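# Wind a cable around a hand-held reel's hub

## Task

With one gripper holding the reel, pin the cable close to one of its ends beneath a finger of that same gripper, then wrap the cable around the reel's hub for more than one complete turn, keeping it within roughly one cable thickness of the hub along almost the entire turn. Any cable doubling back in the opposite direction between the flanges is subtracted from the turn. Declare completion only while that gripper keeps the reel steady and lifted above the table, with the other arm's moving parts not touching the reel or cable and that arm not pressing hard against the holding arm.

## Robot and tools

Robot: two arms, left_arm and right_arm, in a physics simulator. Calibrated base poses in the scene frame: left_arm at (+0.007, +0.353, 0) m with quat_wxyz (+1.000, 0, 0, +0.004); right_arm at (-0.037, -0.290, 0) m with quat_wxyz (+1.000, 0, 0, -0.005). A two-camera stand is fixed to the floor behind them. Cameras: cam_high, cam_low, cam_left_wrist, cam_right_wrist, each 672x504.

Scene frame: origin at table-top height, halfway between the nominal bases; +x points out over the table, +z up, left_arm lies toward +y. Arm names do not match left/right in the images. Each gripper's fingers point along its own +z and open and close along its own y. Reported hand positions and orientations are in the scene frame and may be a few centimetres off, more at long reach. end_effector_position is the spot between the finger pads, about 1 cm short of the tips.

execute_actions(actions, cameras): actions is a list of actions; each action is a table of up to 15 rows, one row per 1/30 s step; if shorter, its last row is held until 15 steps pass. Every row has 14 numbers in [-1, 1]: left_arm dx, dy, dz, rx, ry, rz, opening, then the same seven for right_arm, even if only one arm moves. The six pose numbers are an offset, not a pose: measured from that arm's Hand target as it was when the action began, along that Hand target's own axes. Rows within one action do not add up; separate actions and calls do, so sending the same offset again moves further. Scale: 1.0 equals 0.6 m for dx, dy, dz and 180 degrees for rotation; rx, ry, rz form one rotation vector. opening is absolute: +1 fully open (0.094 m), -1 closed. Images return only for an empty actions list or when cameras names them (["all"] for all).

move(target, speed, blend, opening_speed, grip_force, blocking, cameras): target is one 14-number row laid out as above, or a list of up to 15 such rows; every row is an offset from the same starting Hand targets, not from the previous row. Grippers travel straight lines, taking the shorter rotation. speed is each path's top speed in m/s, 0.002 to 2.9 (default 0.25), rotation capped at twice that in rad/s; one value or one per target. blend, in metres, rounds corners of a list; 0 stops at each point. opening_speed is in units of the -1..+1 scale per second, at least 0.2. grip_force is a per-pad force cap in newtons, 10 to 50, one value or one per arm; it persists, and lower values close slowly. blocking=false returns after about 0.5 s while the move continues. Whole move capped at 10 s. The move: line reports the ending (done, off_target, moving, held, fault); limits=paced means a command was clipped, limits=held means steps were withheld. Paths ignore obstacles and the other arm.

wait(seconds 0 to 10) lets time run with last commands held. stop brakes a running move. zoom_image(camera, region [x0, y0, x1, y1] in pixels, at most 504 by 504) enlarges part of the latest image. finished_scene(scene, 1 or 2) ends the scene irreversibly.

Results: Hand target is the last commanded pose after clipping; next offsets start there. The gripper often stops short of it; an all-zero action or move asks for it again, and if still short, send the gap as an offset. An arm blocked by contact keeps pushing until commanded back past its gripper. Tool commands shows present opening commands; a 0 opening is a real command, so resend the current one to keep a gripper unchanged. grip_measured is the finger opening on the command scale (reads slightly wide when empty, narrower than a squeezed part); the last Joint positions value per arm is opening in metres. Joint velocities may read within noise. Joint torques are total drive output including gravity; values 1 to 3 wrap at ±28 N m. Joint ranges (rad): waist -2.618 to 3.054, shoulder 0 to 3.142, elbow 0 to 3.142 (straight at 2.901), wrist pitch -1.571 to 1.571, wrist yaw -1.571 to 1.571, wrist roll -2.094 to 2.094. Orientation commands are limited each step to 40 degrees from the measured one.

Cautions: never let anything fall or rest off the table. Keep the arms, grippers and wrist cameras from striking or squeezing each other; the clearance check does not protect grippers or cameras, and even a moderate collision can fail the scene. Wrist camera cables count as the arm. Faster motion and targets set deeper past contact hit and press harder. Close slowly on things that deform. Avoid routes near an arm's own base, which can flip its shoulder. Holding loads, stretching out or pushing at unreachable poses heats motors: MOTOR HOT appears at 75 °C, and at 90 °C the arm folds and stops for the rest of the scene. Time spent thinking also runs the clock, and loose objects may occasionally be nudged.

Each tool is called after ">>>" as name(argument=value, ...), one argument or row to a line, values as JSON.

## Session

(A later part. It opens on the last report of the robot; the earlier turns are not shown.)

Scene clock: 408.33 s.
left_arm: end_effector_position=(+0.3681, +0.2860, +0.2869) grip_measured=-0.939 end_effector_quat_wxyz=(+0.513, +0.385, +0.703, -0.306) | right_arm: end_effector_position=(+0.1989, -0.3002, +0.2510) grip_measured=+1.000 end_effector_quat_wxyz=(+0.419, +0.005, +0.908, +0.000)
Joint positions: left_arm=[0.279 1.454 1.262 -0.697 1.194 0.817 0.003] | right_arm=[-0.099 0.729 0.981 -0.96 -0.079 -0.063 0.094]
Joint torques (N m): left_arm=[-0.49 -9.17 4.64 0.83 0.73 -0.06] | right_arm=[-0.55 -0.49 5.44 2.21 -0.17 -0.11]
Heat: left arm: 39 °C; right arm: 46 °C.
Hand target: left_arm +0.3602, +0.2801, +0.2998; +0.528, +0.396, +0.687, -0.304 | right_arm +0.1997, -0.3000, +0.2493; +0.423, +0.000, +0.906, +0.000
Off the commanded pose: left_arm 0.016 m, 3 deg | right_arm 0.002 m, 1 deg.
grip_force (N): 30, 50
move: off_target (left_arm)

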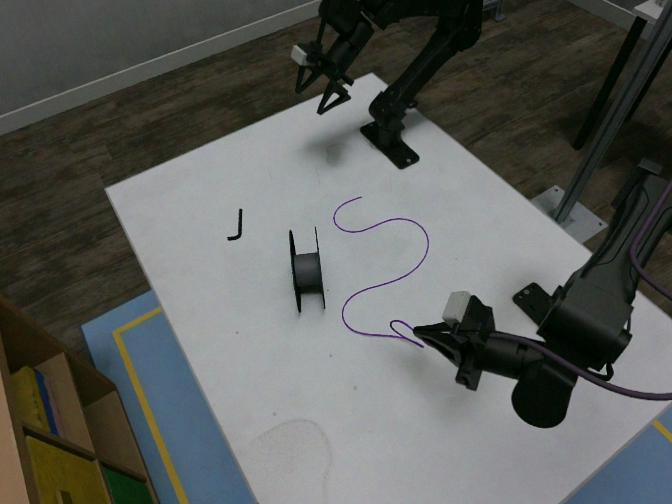

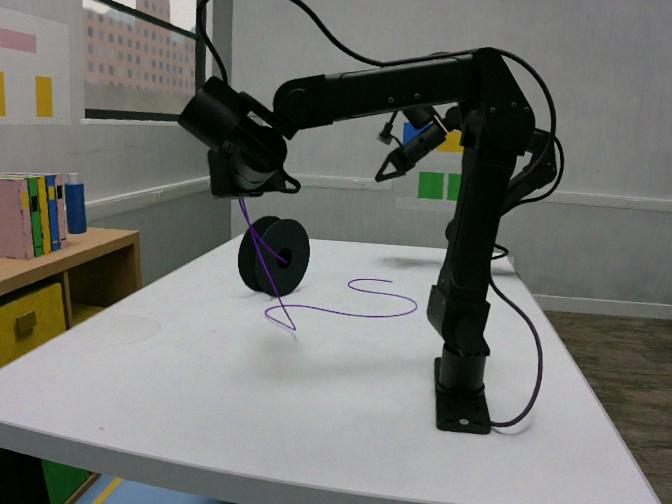

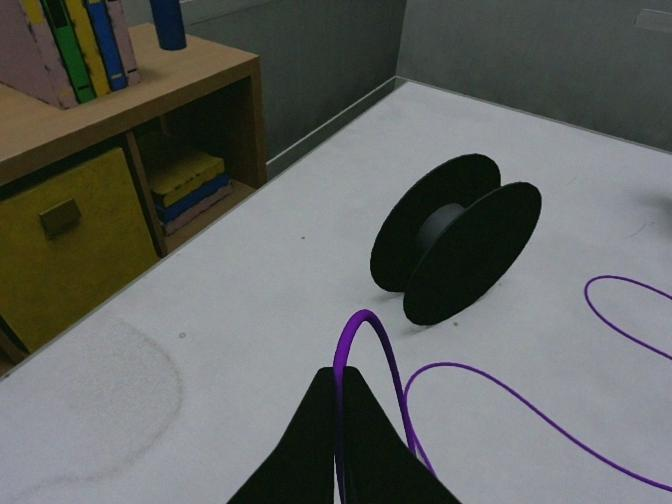

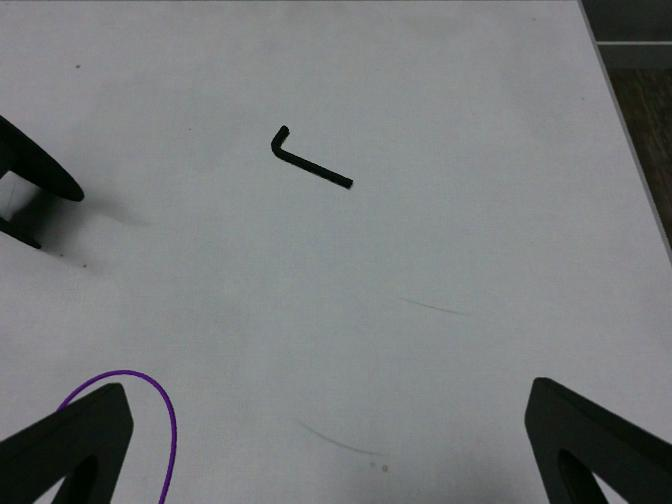

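>>> move(
  target=[0,0,0,0,0,0,-1,-0.038,0.273,0.333,-0.2708,-0.1017,-0.1563,-0.15],
  speed=0.2,
  cameras=["all"],
)

Scene clock: 463.53 s.
left_arm: end_effector_position=(+0.3683, +0.2861, +0.2871) grip_measured=-0.939 end_effector_quat_wxyz=(+0.514, +0.385, +0.703, -0.306) | right_arm: end_effector_position=(+0.3622, -0.1408, +0.1353) grip_measured=-0.148 end_effector_quat_wxyz=(+0.499, -0.372, +0.736, +0.267)
Joint positions: left_arm=[0.279 1.454 1.262 -0.695 1.194 0.815 0.003] | right_arm=[0.043 1.632 0.784 0.278 -0.842 -0.422 0.04]
Joint torques (N m): left_arm=[-0.5 -9.2 4.6 0.81 0.72 -0.05] | right_arm=[0.51 -5.85 8.32 2.14 -0.56 -0.14]
Heat: left arm: 39 °C; right arm: 47 °C.
Hand target: left_arm +0.3602, +0.2801, +0.2998; +0.528, +0.396, +0.687, -0.304 | right_arm +0.3675, -0.1360, +0.1386; +0.506, -0.385, +0.723, +0.269
Off the commanded pose: left_arm 0.016 m, 3 deg | right_arm 0.008 m, 2 deg.
grip_force (N): 30, 50
move: off_target (left_arm)

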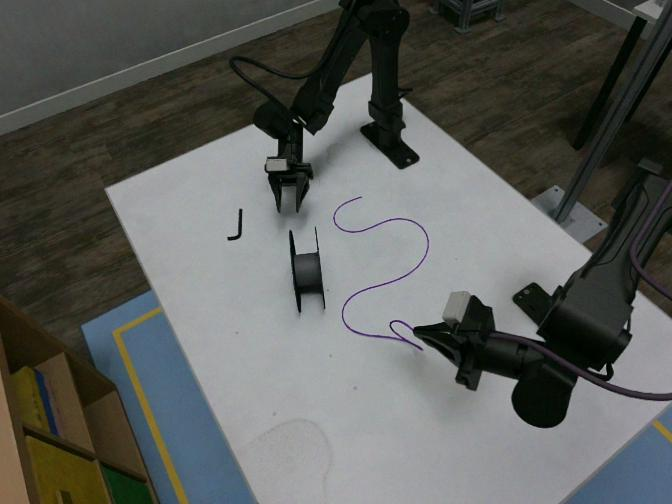

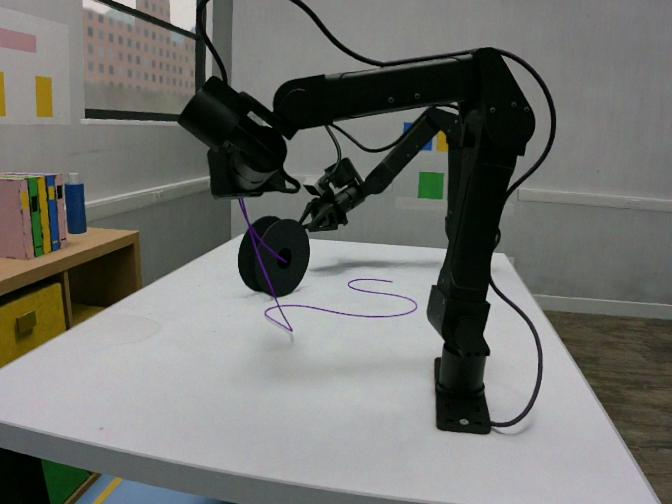

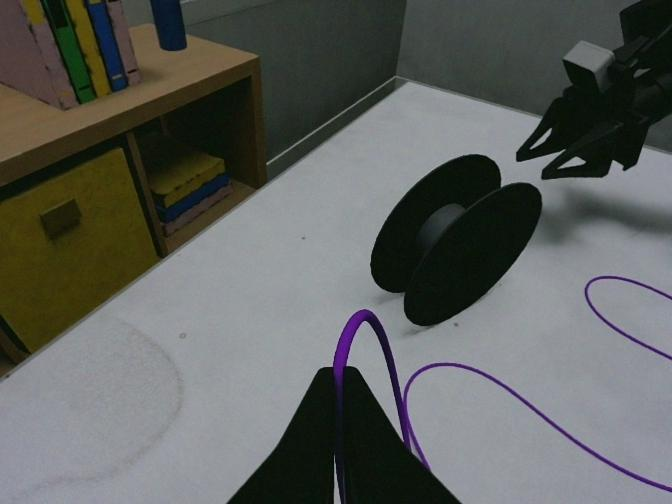

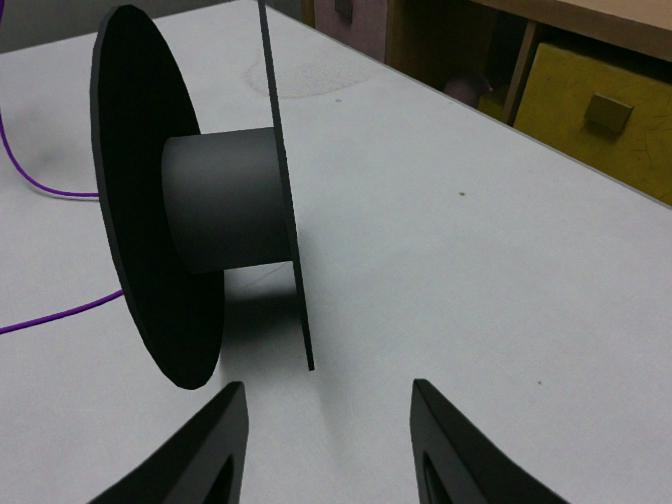

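>>> move(
  target=[0,0,0,0,0,0,-1,-0.01,0.0148,0.0355,-0.0418,0,-0.0152,-0.15],
  speed=0.1,
  cameras=["cam_right_wrist"],
)

Scene clock: 503.33 s.
left_arm: end_effector_position=(+0.3683, +0.2861, +0.2871) grip_measured=-0.939 end_effector_quat_wxyz=(+0.514, +0.385, +0.703, -0.306) | right_arm: end_effector_position=(+0.3713, -0.1174, +0.1408) grip_measured=-0.148 end_effector_quat_wxyz=(+0.494, -0.426, +0.699, +0.294)
Joint positions: left_arm=[0.279 1.454 1.262 -0.695 1.194 0.815 0.003] | right_arm=[0.074 1.724 0.907 0.213 -0.93 -0.516 0.04]
Joint torques (N m): left_arm=[-0.47 -9.2 4.62 0.81 0.73 -0.05] | right_arm=[0.46 -6.56 8.4 1.63 -0.62 -0.15]
Heat: left arm: 39 °C; right arm: 45 °C.
Hand target: left_arm +0.3602, +0.2801, +0.2998; +0.528, +0.396, +0.687, -0.304 | right_arm +0.3725, -0.1128, +0.1371; +0.486, -0.434, +0.694, +0.304
Off the commanded pose: left_arm 0.016 m, 3 deg | right_arm 0.006 m, 2 deg.
grip_force (N): 30, 50
move: off_target (left_arm)
Images, in order (width x height): cam_right_wrist 672x504.

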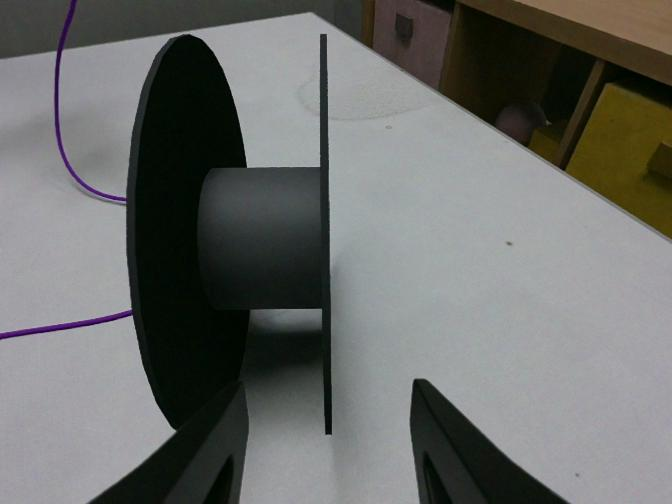

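>>> move(
  target=[-0.239,-0.201,0.4295,-0.1814,-0.0266,-0.0403,-1,0,0,0,0,0,0,-0.15],
  speed=0.2,
  cameras=["all"],
)

Scene clock: 568.03 s.
left_arm: end_effector_position=(+0.3933, -0.0260, +0.3597) grip_measured=-0.939 end_effector_quat_wxyz=(+0.616, +0.191, +0.750, -0.143) | right_arm: end_effector_position=(+0.3712, -0.1174, +0.1406) grip_measured=-0.148 end_effector_quat_wxyz=(+0.493, -0.426, +0.699, +0.294)
Joint positions: left_arm=[-0.926 1.712 1.595 -0.105 -0.432 -0.072 0.003] | right_arm=[0.074 1.724 0.907 0.212 -0.93 -0.517 0.04]
Joint torques (N m): left_arm=[0.24 -7.13 9.84 1.35 -0.16 -0.11] | right_arm=[0.5 -6.56 8.49 1.66 -0.6 -0.14]
Heat: left arm: 39 °C; right arm: 43 °C.
Hand target: left_arm +0.3991, -0.0279, +0.3718; +0.626, +0.176, +0.746, -0.147 | right_arm +0.3725, -0.1128, +0.1371; +0.486, -0.434, +0.695, +0.304
Off the commanded pose: left_arm 0.014 m, 2 deg | right_arm 0.006 m, 2 deg.
grip_force (N): 30, 50
move: off_target (left_arm)

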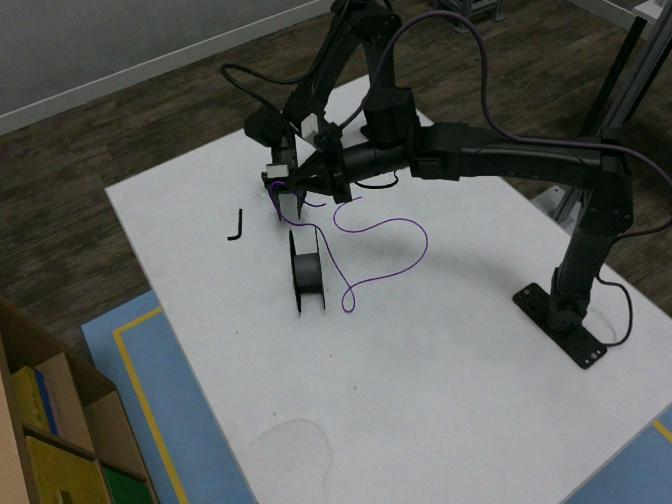

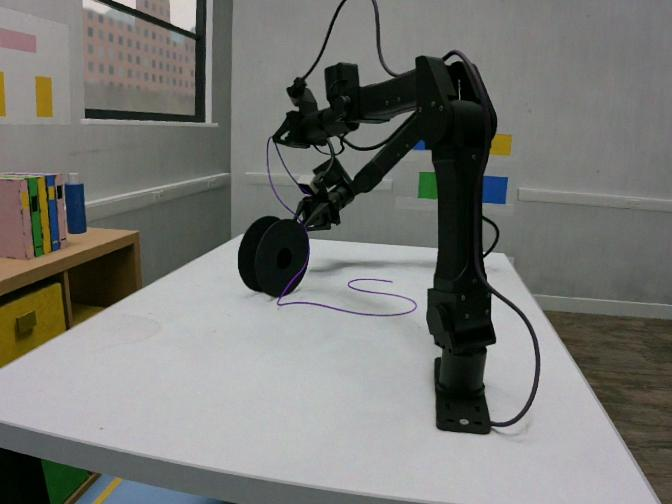

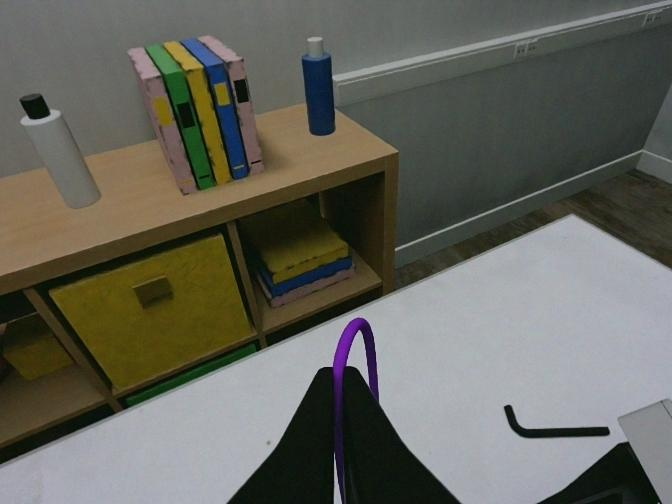

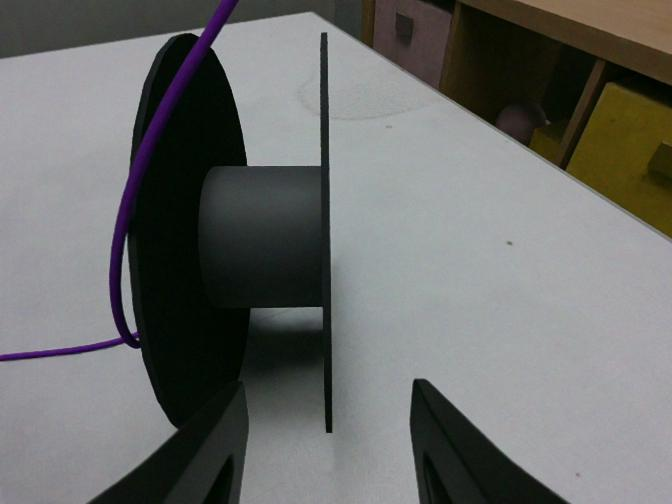

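>>> zoom_image(
  camera="cam_low",
  region=[220, 110, 380, 310],
)

>>> zoom_image(
  camera="cam_high",
  region=[220, 120, 380, 320],
)

Scaled by 2.520.

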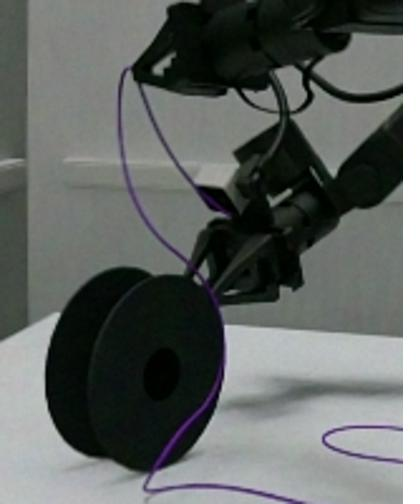

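Scaled by 2.520.

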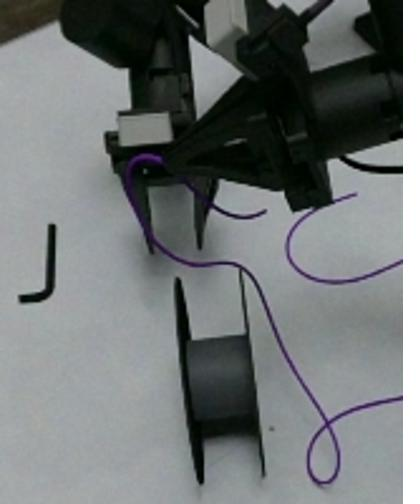

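>>> move(
  target=[0.2523,0.5197,-0.2547,-0.1243,0.2728,-0.0875,-1,0,0,0,0,0,0,-0.15],
  speed=0.2,
  cameras=["all"],
)

Scene clock: 630.37 s.
left_arm: end_effector_position=(+0.3733, +0.3319, +0.2389) grip_measured=-0.939 end_effector_quat_wxyz=(+0.246, -0.006, +0.969, +0.003) | right_arm: end_effector_position=(+0.3712, -0.1174, +0.1406) grip_measured=-0.148 end_effector_quat_wxyz=(+0.493, -0.426, +0.699, +0.294)
Joint positions: left_arm=[-0.092 1.523 1.593 -1.144 -0.049 -0.085 0.003] | right_arm=[0.074 1.724 0.907 0.212 -0.93 -0.517 0.04]
Joint torques (N m): left_arm=[0.06 -4.97 8.77 0.58 0.07 0.13] | right_arm=[0.5 -6.56 8.44 1.66 -0.61 -0.15]
Heat: left arm: 43 °C; right arm: 43 °C.
Hand target: left_arm +0.3799, +0.3301, +0.2493; +0.258, +0.000, +0.966, +0.000 | right_arm +0.3725, -0.1128, +0.1371; +0.486, -0.434, +0.695, +0.304
Off the commanded pose: left_arm 0.012 m, 2 deg | right_arm 0.006 m, 2 deg.
grip_force (N): 30, 50
move: off_target (left_arm)

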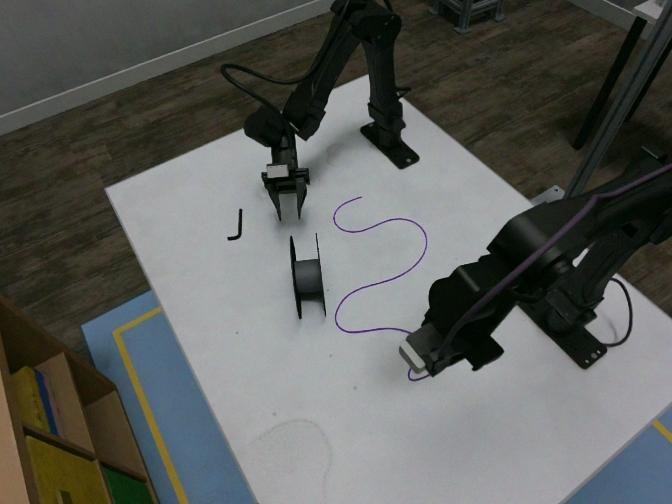

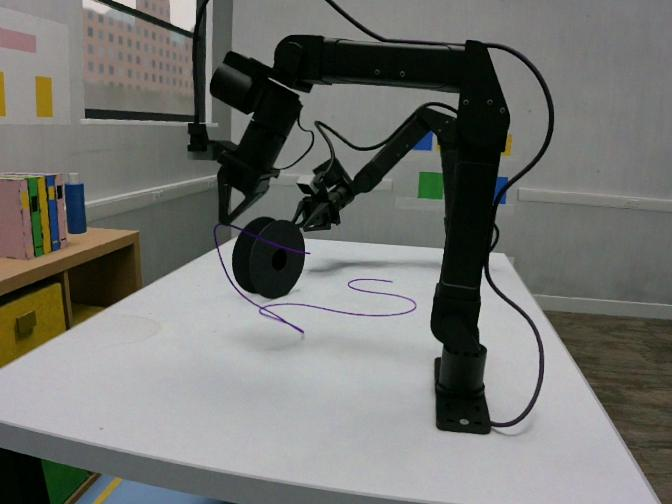

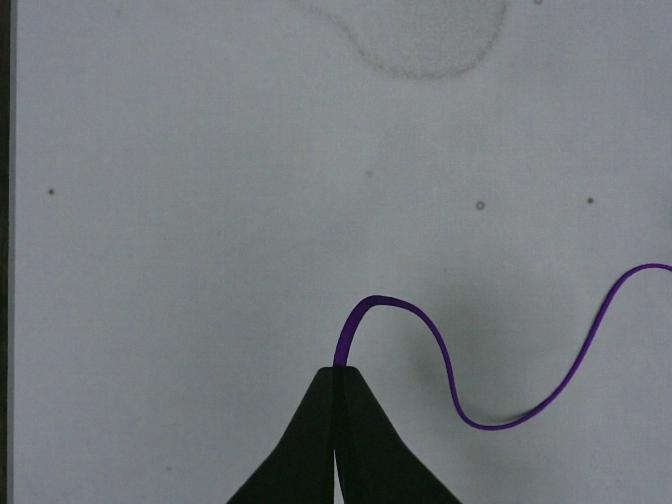

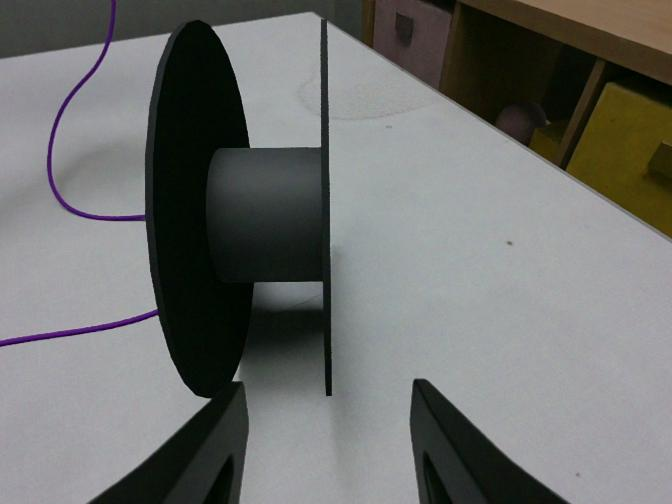

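>>> move(
  target=[
    [0.148,0.033,0.2227,0,0,0,-1,0,0,0,0,0,0,-0.15],
    [0.1153,0.033,0.3665,0,0,0,-1,0,0,0,0,0,0,-0.15],
  ],
  speed=0.15,
  blend=[0.02,0],
  cameras=["cam_high","cam_low","cam_left_wrist"],
)

Scene clock: 646.10 s.
left_arm: end_effector_position=(+0.4143, +0.3490, +0.0193) grip_measured=-0.939 end_effector_quat_wxyz=(+0.240, -0.004, +0.971, +0.002) | right_arm: end_effector_position=(+0.3712, -0.1174, +0.1406) grip_measured=-0.148 end_effector_quat_wxyz=(+0.493, -0.426, +0.699, +0.294)
Joint positions: left_arm=[-0.026 1.791 0.985 -0.28 -0.014 -0.023 0.003] | right_arm=[0.074 1.724 0.907 0.212 -0.93 -0.517 0.04]
Joint torques (N m): left_arm=[0.55 -6.3 7.25 0.86 0.12 0.12] | right_arm=[0.49 -6.54 8.5 1.66 -0.6 -0.15]
Heat: left arm: 41 °C; right arm: 43 °C.
Hand target: left_arm +0.4297, +0.3497, +0.0242; +0.258, +0.000, +0.966, +0.000 | right_arm +0.3725, -0.1128, +0.1371; +0.486, -0.434, +0.695, +0.304
Off the commanded pose: left_arm 0.016 m, 2 deg | right_arm 0.006 m, 2 deg.
grip_force (N): 30, 50
move: off_target (left_arm)
Images, in order (width x height): cam_high 672x504, cam_low 672x504, cam_left_wrist 672x504.

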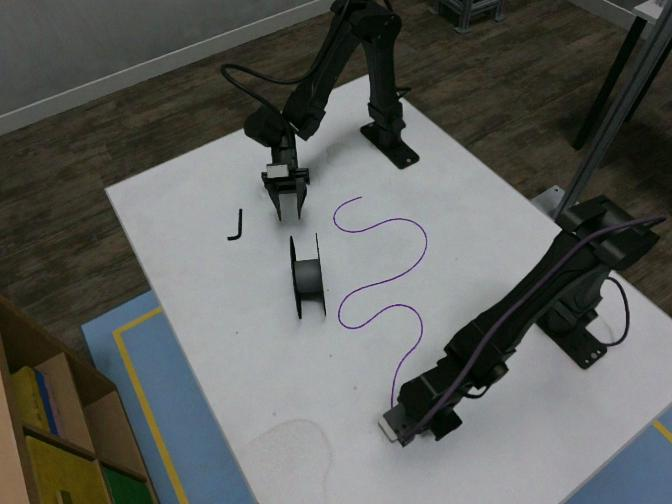

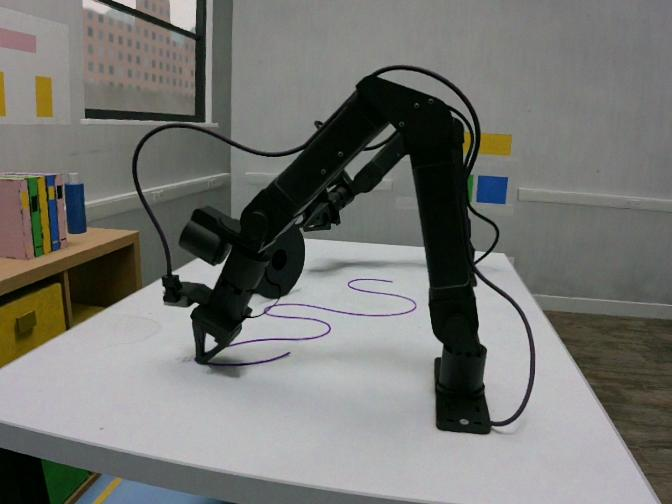

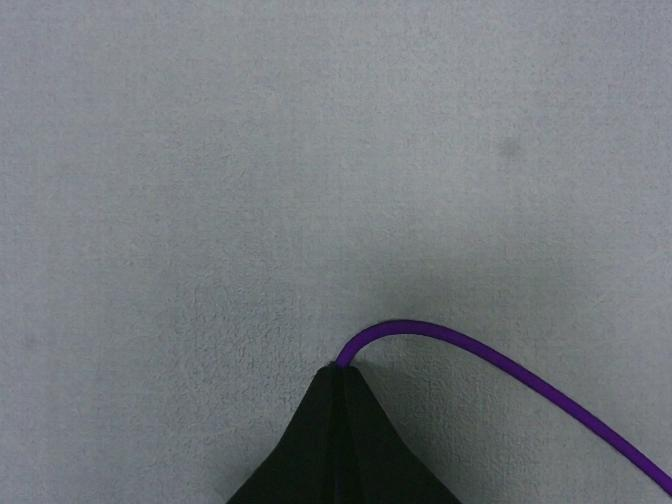

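>>> move(
  target=[
    [0,0,0,0,0,0,-0.5,0,0,0,0,0,0,-0.15],
    [-0.15,0,-0.15,0,0,0,0.2,0,0,0,0,0,0,-0.15],
  ],
  speed=0.15,
  opening_speed=1,
  cameras=["cam_low","cam_left_wrist","cam_high"],
)

Scene clock: 653.50 s.
left_arm: end_effector_position=(+0.4551, +0.3481, +0.1362) grip_measured=+0.198 end_effector_quat_wxyz=(+0.245, -0.003, +0.970, +0.001) | right_arm: end_effector_position=(+0.3712, -0.1174, +0.1406) grip_measured=-0.148 end_effector_quat_wxyz=(+0.493, -0.426, +0.699, +0.294)
Joint positions: left_arm=[-0.026 1.791 1.473 -0.758 -0.013 -0.021 0.056] | right_arm=[0.074 1.724 0.907 0.212 -0.93 -0.517 0.04]
Joint torques (N m): left_arm=[0.68 -8.62 8.36 0.59 0.12 0.11] | right_arm=[0.46 -6.56 8.47 1.65 -0.59 -0.15]
Heat: left arm: 41 °C; right arm: 43 °C.
Hand target: left_arm +0.4627, +0.3499, +0.1471; +0.258, +0.000, +0.966, +0.000 | right_arm +0.3725, -0.1128, +0.1371; +0.486, -0.434, +0.695, +0.304
Off the commanded pose: left_arm 0.013 m, 2 deg | right_arm 0.006 m, 2 deg.
grip_force (N): 30, 50
move: off_target (left_arm); target 2's new opening was sent with left_arm's hand 0.013 m and 2 deg from that target
Images, in order (width x height): cam_high 672x504, cam_low 672x504, cam_left_wrist 672x504.

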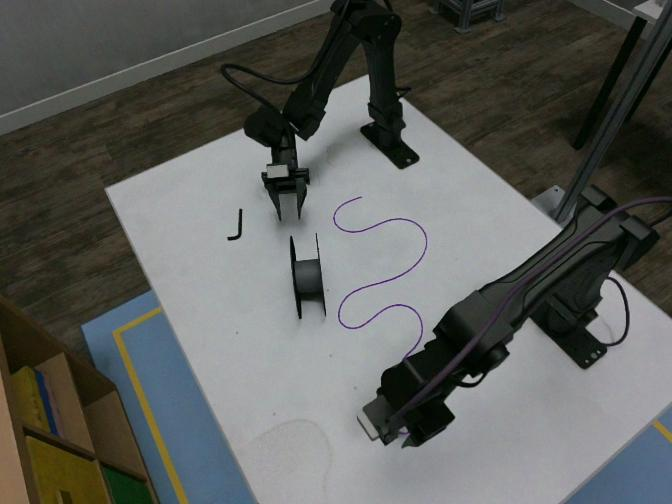

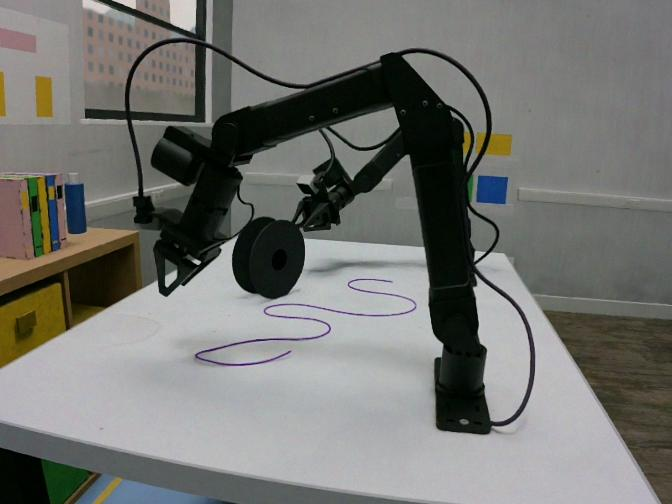

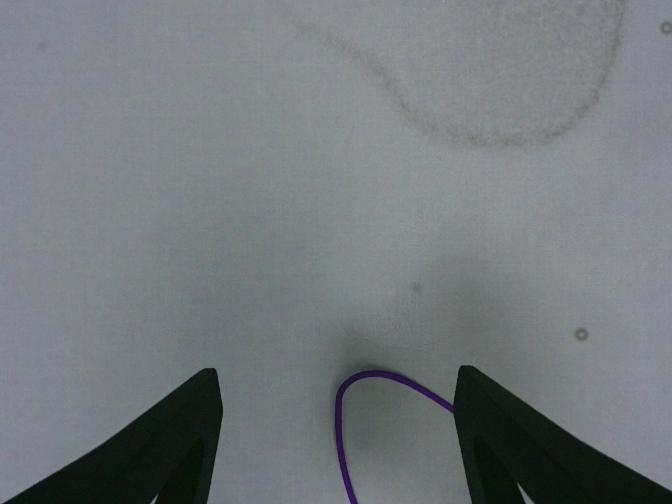

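>>> move(
  target=[0.16,0,-0.16,0,0,0,0.2,0,0,0,0,0,0,-0.15],
  speed=0.2,
  cameras=["cam_left_wrist"],
)

Scene clock: 659.13 s.
left_arm: end_effector_position=(+0.3358, +0.3504, +0.1800) grip_measured=+0.198 end_effector_quat_wxyz=(+0.254, -0.003, +0.967, +0.001) | right_arm: end_effector_position=(+0.3712, -0.1174, +0.1406) grip_measured=-0.148 end_effector_quat_wxyz=(+0.493, -0.426, +0.699, +0.294)
Joint positions: left_arm=[-0.026 1.32 1.174 -0.911 -0.013 -0.021 0.056] | right_arm=[0.074 1.724 0.907 0.212 -0.93 -0.517 0.04]
Joint torques (N m): left_arm=[0.1 -6.28 4.7 0.62 0.09 0.07] | right_arm=[0.47 -6.54 8.47 1.65 -0.6 -0.15]
Heat: left arm: 41 °C; right arm: 43 °C.
Hand target: left_arm +0.3317, +0.3498, +0.1824; +0.258, +0.000, +0.966, +0.000 | right_arm +0.3725, -0.1128, +0.1371; +0.486, -0.434, +0.695, +0.304
Off the commanded pose: left_arm 0.005 m, 1 deg | right_arm 0.006 m, 2 deg.
grip_force (N): 30, 50
move: done
Images, in order (width x height): cam_left_wrist 672x504.

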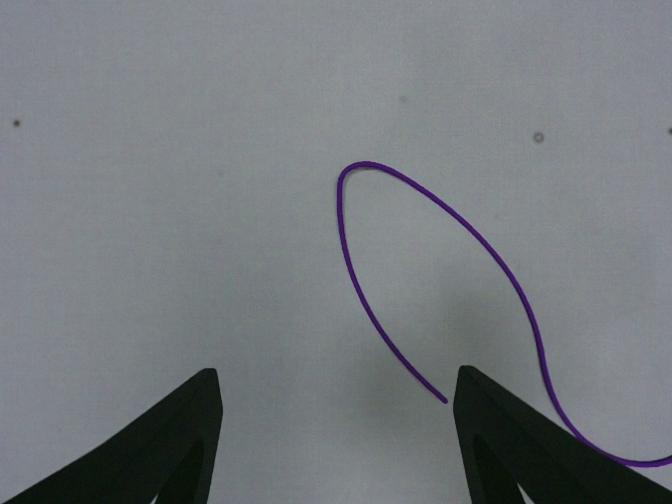

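>>> move(
  target=[0.1008,-0.0433,0.1612,-0.0682,0.0811,-0.1647,0,0,0,0,0,0,0,-0.15],
  speed=0.15,
  cameras=["cam_left_wrist","cam_low"],
)

Scene clock: 690.63 s.
left_arm: end_effector_position=(+0.3244, +0.3226, +0.0725) grip_measured=+0.002 end_effector_quat_wxyz=(+0.120, -0.270, +0.955, +0.028) | right_arm: end_effector_position=(+0.3712, -0.1174, +0.1406) grip_measured=-0.148 end_effector_quat_wxyz=(+0.493, -0.426, +0.699, +0.294)
Joint positions: left_arm=[-0.195 1.598 1.093 -0.875 -0.157 -0.723 0.047] | right_arm=[0.074 1.724 0.907 0.212 -0.93 -0.517 0.04]
Joint torques (N m): left_arm=[-0.44 -5.27 4.49 0.35 -0.28 -0.09] | right_arm=[0.49 -6.54 8.47 1.65 -0.6 -0.15]
Heat: left arm: 40 °C; right arm: 42 °C.
Hand target: left_arm +0.3274, +0.3237, +0.0684; +0.125, -0.273, +0.953, +0.036 | right_arm +0.3725, -0.1128, +0.1371; +0.486, -0.434, +0.695, +0.304
Off the commanded pose: left_arm 0.005 m, 1 deg | right_arm 0.006 m, 2 deg.
grip_force (N): 30, 50
move: done
Images, in order (width x height): cam_low 672x504, cam_left_wrist 672x504.

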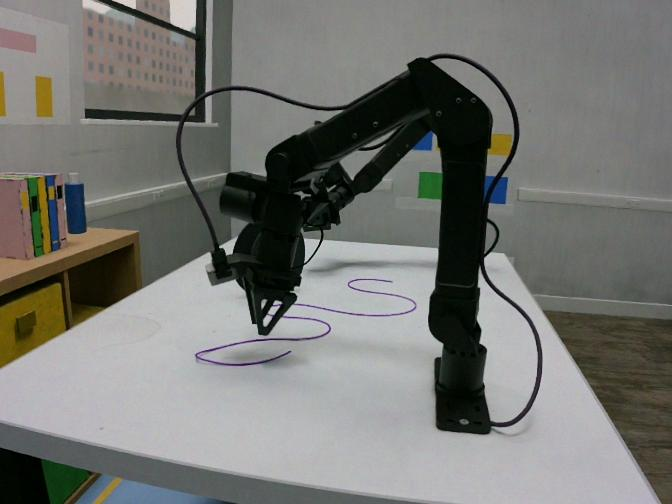

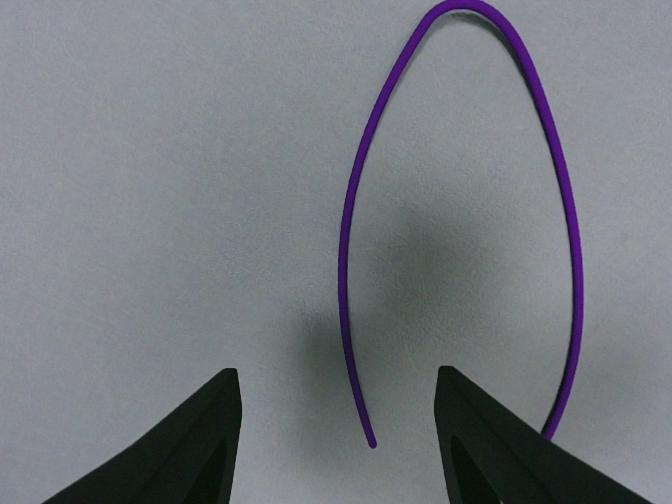

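>>> move(
  target=[0,0,0.095,0,0,0,0,0,0,0,0,0,0,-0.15],
  speed=0.08,
  cameras=["cam_left_wrist","cam_low"],
)

>>> zoom_image(
  camera="cam_low",
  region=[180, 240, 340, 400],
)

Scene clock: 705.63 s.
left_arm: end_effector_position=(+0.3385, +0.3275, +0.0187) grip_measured=+0.002 end_effector_quat_wxyz=(+0.123, -0.275, +0.953, +0.029) | right_arm: end_effector_position=(+0.3712, -0.1174, +0.1406) grip_measured=-0.148 end_effector_quat_wxyz=(+0.493, -0.426, +0.699, +0.294)
Joint positions: left_arm=[-0.173 1.719 0.995 -0.647 -0.157 -0.712 0.047] | right_arm=[0.074 1.724 0.907 0.212 -0.93 -0.517 0.04]
Joint torques (N m): left_arm=[0.55 -5.9 3.9 0.36 -0.2 0.11] | right_arm=[0.46 -6.57 8.47 1.66 -0.59 -0.14]
Heat: left arm: 39 °C; right arm: 42 °C.
Hand target: left_arm +0.3400, +0.3315, +0.0134; +0.125, -0.273, +0.953, +0.036 | right_arm +0.3725, -0.1128, +0.1371; +0.486, -0.434, +0.695, +0.304
Off the commanded pose: left_arm 0.007 m, 1 deg | right_arm 0.006 m, 2 deg.
grip_force (N): 30, 50
move: done
Images, in order (width x height): cam_low 672x504, cam_left_wrist 672x504.

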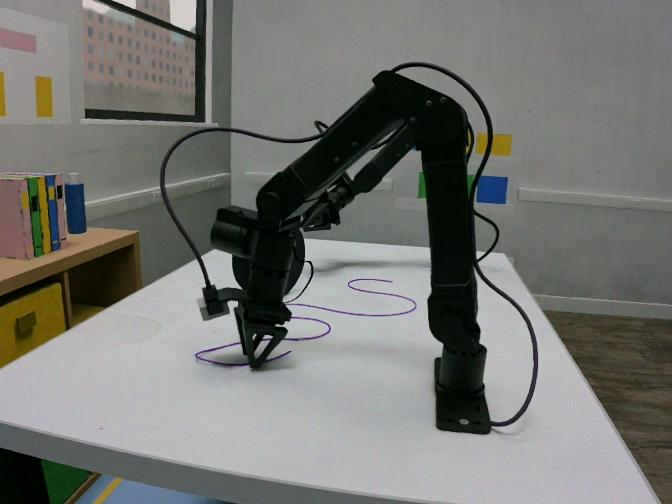

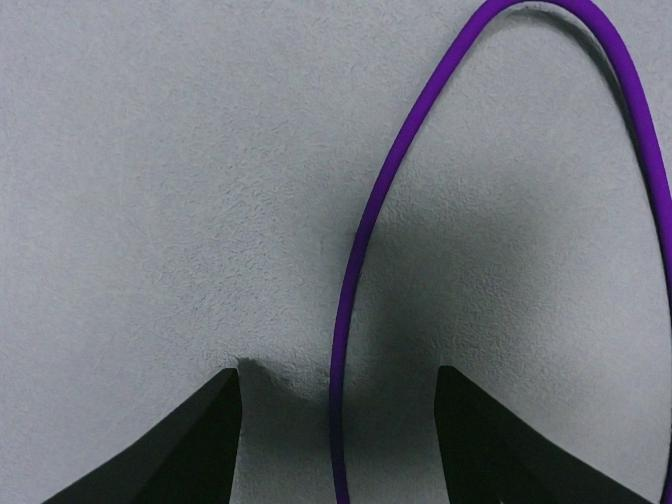

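Scaled by 3.150.

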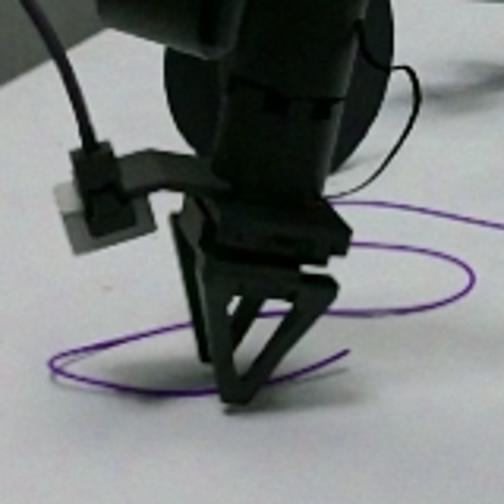

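>>> move(
  target=[0,0,0.006,0,0,0,-1,0,0,0,0,0,0,-0.15],
  speed=0.05,
  opening_speed=1,
  grip_force=[40,50],
  cameras=["cam_left_wrist"],
)

Scene clock: 711.40 s.
left_arm: end_effector_position=(+0.3419, +0.3269, +0.0194) grip_measured=-0.984 end_effector_quat_wxyz=(+0.129, -0.275, +0.952, +0.026) | right_arm: end_effector_position=(+0.3712, -0.1174, +0.1406) grip_measured=-0.148 end_effector_quat_wxyz=(+0.493, -0.426, +0.699, +0.294)
Joint positions: left_arm=[-0.173 1.719 0.995 -0.633 -0.157 -0.71 0.001] | right_arm=[0.074 1.724 0.907 0.212 -0.93 -0.517 0.04]
Joint torques (N m): left_arm=[0.72 -5.2 3.52 0.39 -0.19 0.11] | right_arm=[0.49 -6.56 8.47 1.65 -0.6 -0.14]
Heat: left arm: 39 °C; right arm: 42 °C.
Hand target: left_arm +0.3408, +0.3319, +0.0099; +0.125, -0.274, +0.953, +0.036 | right_arm +0.3725, -0.1128, +0.1371; +0.486, -0.434, +0.695, +0.304
Off the commanded pose: left_arm 0.011 m, 1 deg | right_arm 0.006 m, 2 deg.
grip_force (N): 40, 50
move: off_target (left_arm)
Images, in order (width x height): cam_left_wrist 672x504.

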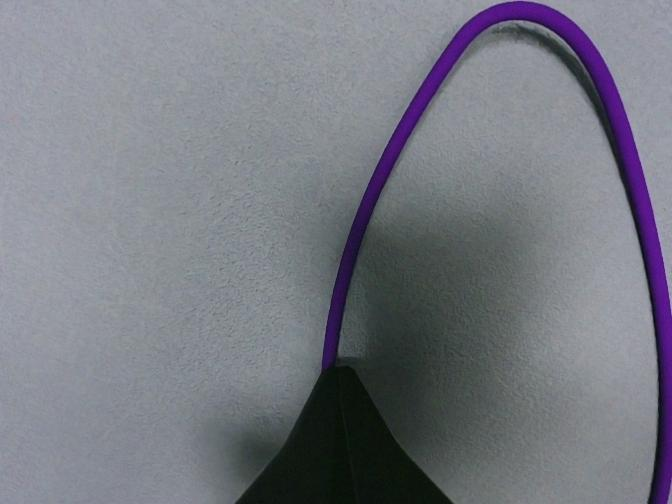

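>>> move(
  target=[
    [0,0,0,0,0,0,-0.3,0,0,0,0,0,0,-0.15],
    [0,0,0.012,0,0,0,-0.3,0,0,0,0,0,0,-0.15],
  ],
  speed=0.05,
  opening_speed=1,
  cameras=["cam_left_wrist","cam_low"],
)

>>> zoom_image(
  camera="cam_low",
  region=[180, 240, 340, 400],
)

Scene clock: 724.50 s.
left_arm: end_effector_position=(+0.3434, +0.3286, +0.0146) grip_measured=-0.302 end_effector_quat_wxyz=(+0.129, -0.275, +0.952, +0.026) | right_arm: end_effector_position=(+0.3712, -0.1174, +0.1406) grip_measured=-0.148 end_effector_quat_wxyz=(+0.493, -0.426, +0.699, +0.294)
Joint positions: left_arm=[-0.168 1.733 0.989 -0.614 -0.157 -0.706 0.033] | right_arm=[0.074 1.724 0.907 0.212 -0.93 -0.517 0.04]
Joint torques (N m): left_arm=[0.57 -4.9 3.15 0.48 -0.18 0.13] | right_arm=[0.49 -6.57 8.46 1.66 -0.6 -0.15]
Heat: left arm: 38 °C; right arm: 42 °C.
Hand target: left_arm +0.3423, +0.3329, +0.0029; +0.125, -0.273, +0.953, +0.036 | right_arm +0.3725, -0.1128, +0.1371; +0.486, -0.434, +0.695, +0.304
Off the commanded pose: left_arm 0.012 m, 1 deg | right_arm 0.006 m, 2 deg.
grip_force (N): 40, 50
move: off_target (left_arm)
Images, in order (width x height): cam_low 672x504, cam_left_wrist 672x504.

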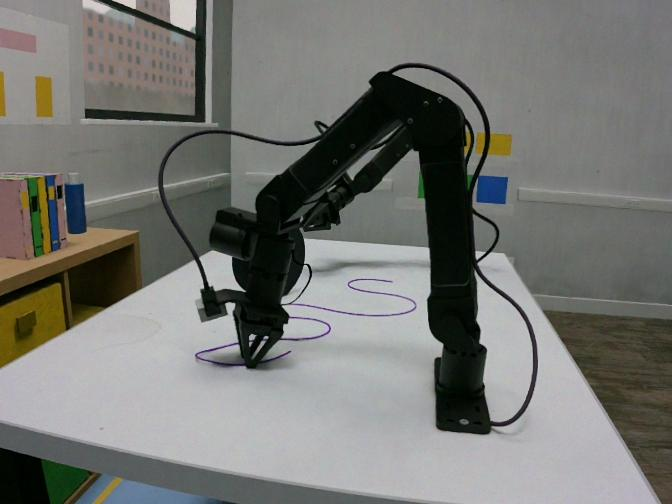

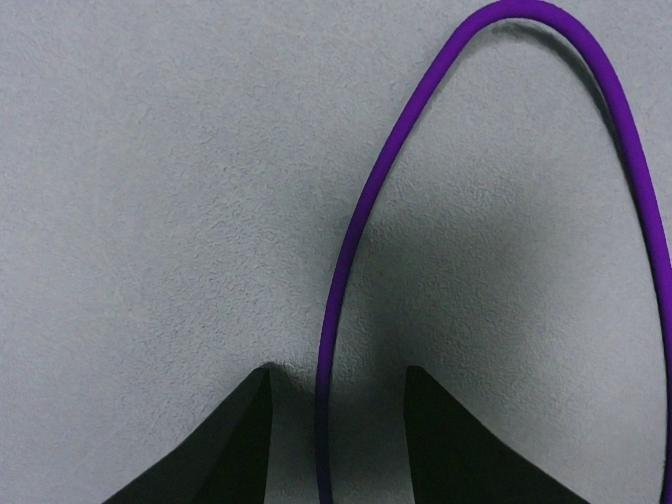

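Scaled by 3.150.

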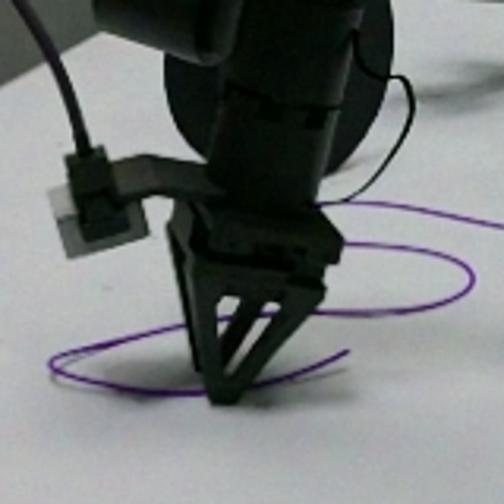

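>>> move(
  target=[0,0,0,0,0,0,-1,0,0,0,0,0,0,-0.15],
  speed=0.05,
  opening_speed=1,
  cameras=["cam_left_wrist"],
)

Scene clock: 734.47 s.
left_arm: end_effector_position=(+0.3464, +0.3280, +0.0149) grip_measured=-0.947 end_effector_quat_wxyz=(+0.134, -0.276, +0.952, +0.024) | right_arm: end_effector_position=(+0.3712, -0.1174, +0.1406) grip_measured=-0.148 end_effector_quat_wxyz=(+0.493, -0.426, +0.699, +0.294)
Joint positions: left_arm=[-0.168 1.734 0.989 -0.601 -0.157 -0.706 0.003] | right_arm=[0.074 1.724 0.907 0.212 -0.93 -0.517 0.04]
Joint torques (N m): left_arm=[0.55 -5.03 3.18 0.37 -0.19 0.11] | right_arm=[0.46 -6.53 8.46 1.64 -0.6 -0.14]
Heat: left arm: 38 °C; right arm: 42 °C.
Hand target: left_arm +0.3422, +0.3329, +0.0028; +0.125, -0.273, +0.953, +0.036 | right_arm +0.3725, -0.1128, +0.1371; +0.486, -0.434, +0.695, +0.304
Off the commanded pose: left_arm 0.014 m, 2 deg | right_arm 0.006 m, 2 deg.
grip_force (N): 40, 50
move: off_target (left_arm)
Images, in order (width x height): cam_left_wrist 672x504.

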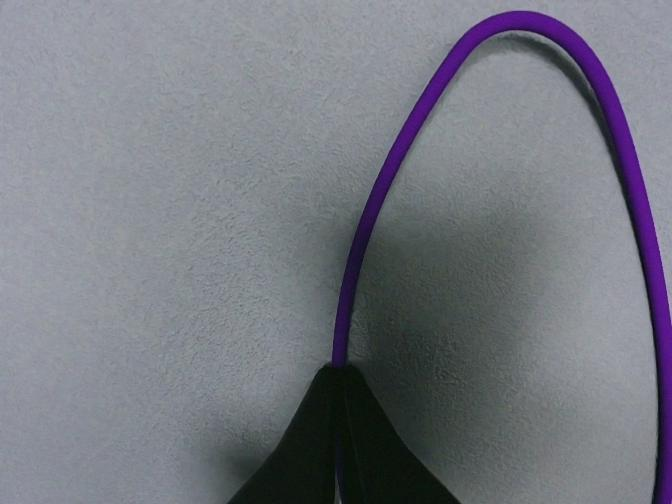

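>>> move(
  target=[-0.0863,0,-0.322,0,0,0,-1,0,0,0,0,0,0,-0.15],
  speed=0.15,
  cameras=["cam_left_wrist","cam_low","cam_high"],
)

>>> zoom_image(
  camera="cam_low",
  region=[180, 180, 340, 340],
)

Scene clock: 744.13 s.
left_arm: end_effector_position=(+0.3389, +0.3292, +0.1909) grip_measured=-0.948 end_effector_quat_wxyz=(+0.109, -0.273, +0.955, +0.036) | right_arm: end_effector_position=(+0.3712, -0.1174, +0.1406) grip_measured=-0.148 end_effector_quat_wxyz=(+0.493, -0.426, +0.699, +0.294)
Joint positions: left_arm=[-0.168 1.66 1.637 -1.379 -0.157 -0.704 0.002] | right_arm=[0.074 1.724 0.907 0.212 -0.93 -0.517 0.04]
Joint torques (N m): left_arm=[0.62 -7.65 7.61 0.07 -0.19 0.11] | right_arm=[0.47 -6.54 8.5 1.65 -0.6 -0.14]
Heat: left arm: 38 °C; right arm: 42 °C.
Hand target: left_arm +0.3425, +0.3331, +0.2028; +0.125, -0.273, +0.953, +0.036 | right_arm +0.3725, -0.1128, +0.1371; +0.486, -0.434, +0.695, +0.304
Off the commanded pose: left_arm 0.013 m, 2 deg | right_arm 0.006 m, 2 deg.
grip_force (N): 40, 50
move: off_target (left_arm)
Images, in order (width x height): cam_high 672x504, cam_low 672x504, cam_left_wrist 672x504.

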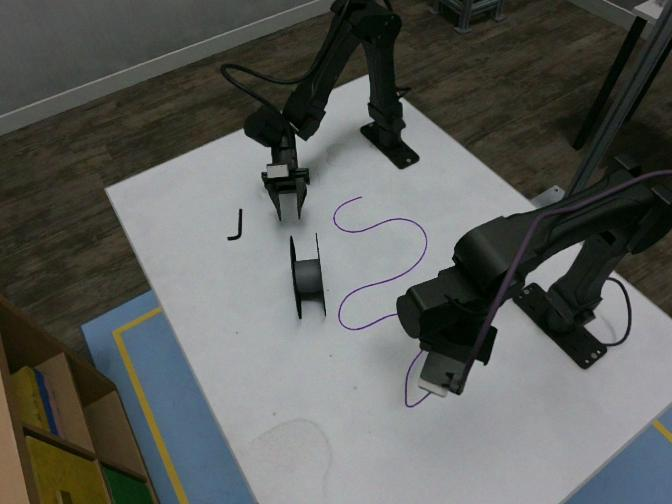

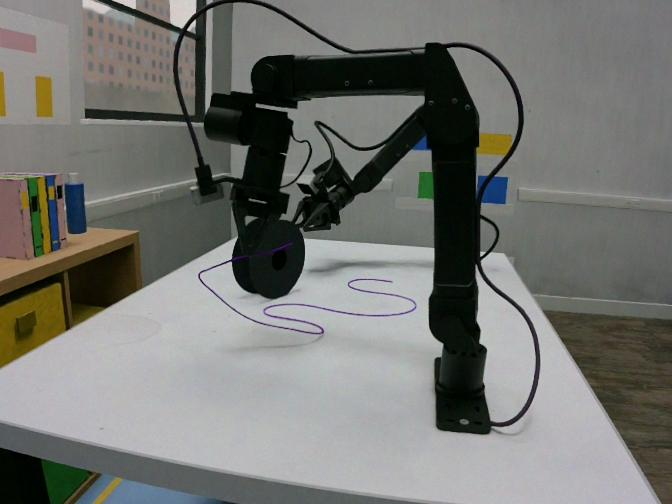

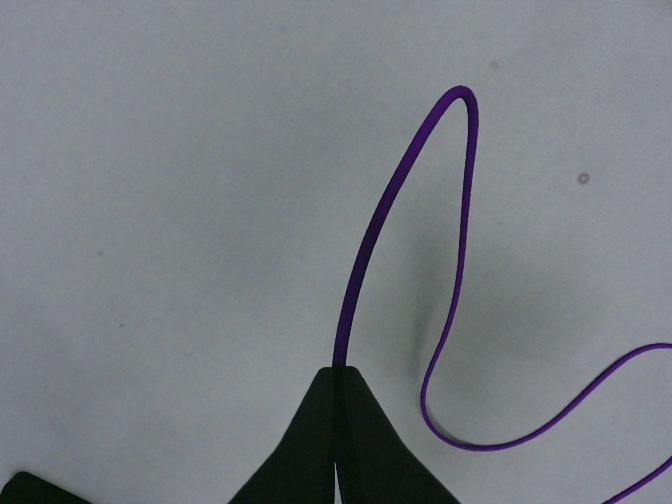

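Scaled by 3.150.

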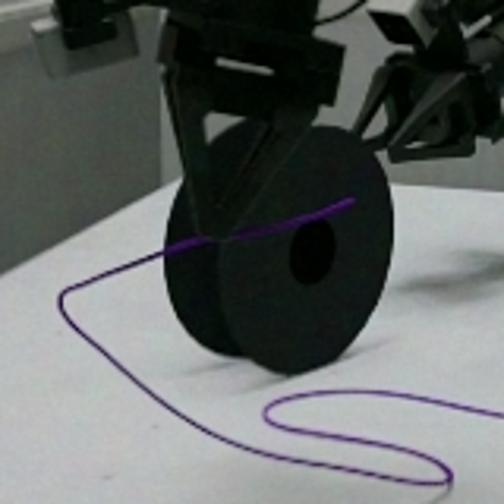

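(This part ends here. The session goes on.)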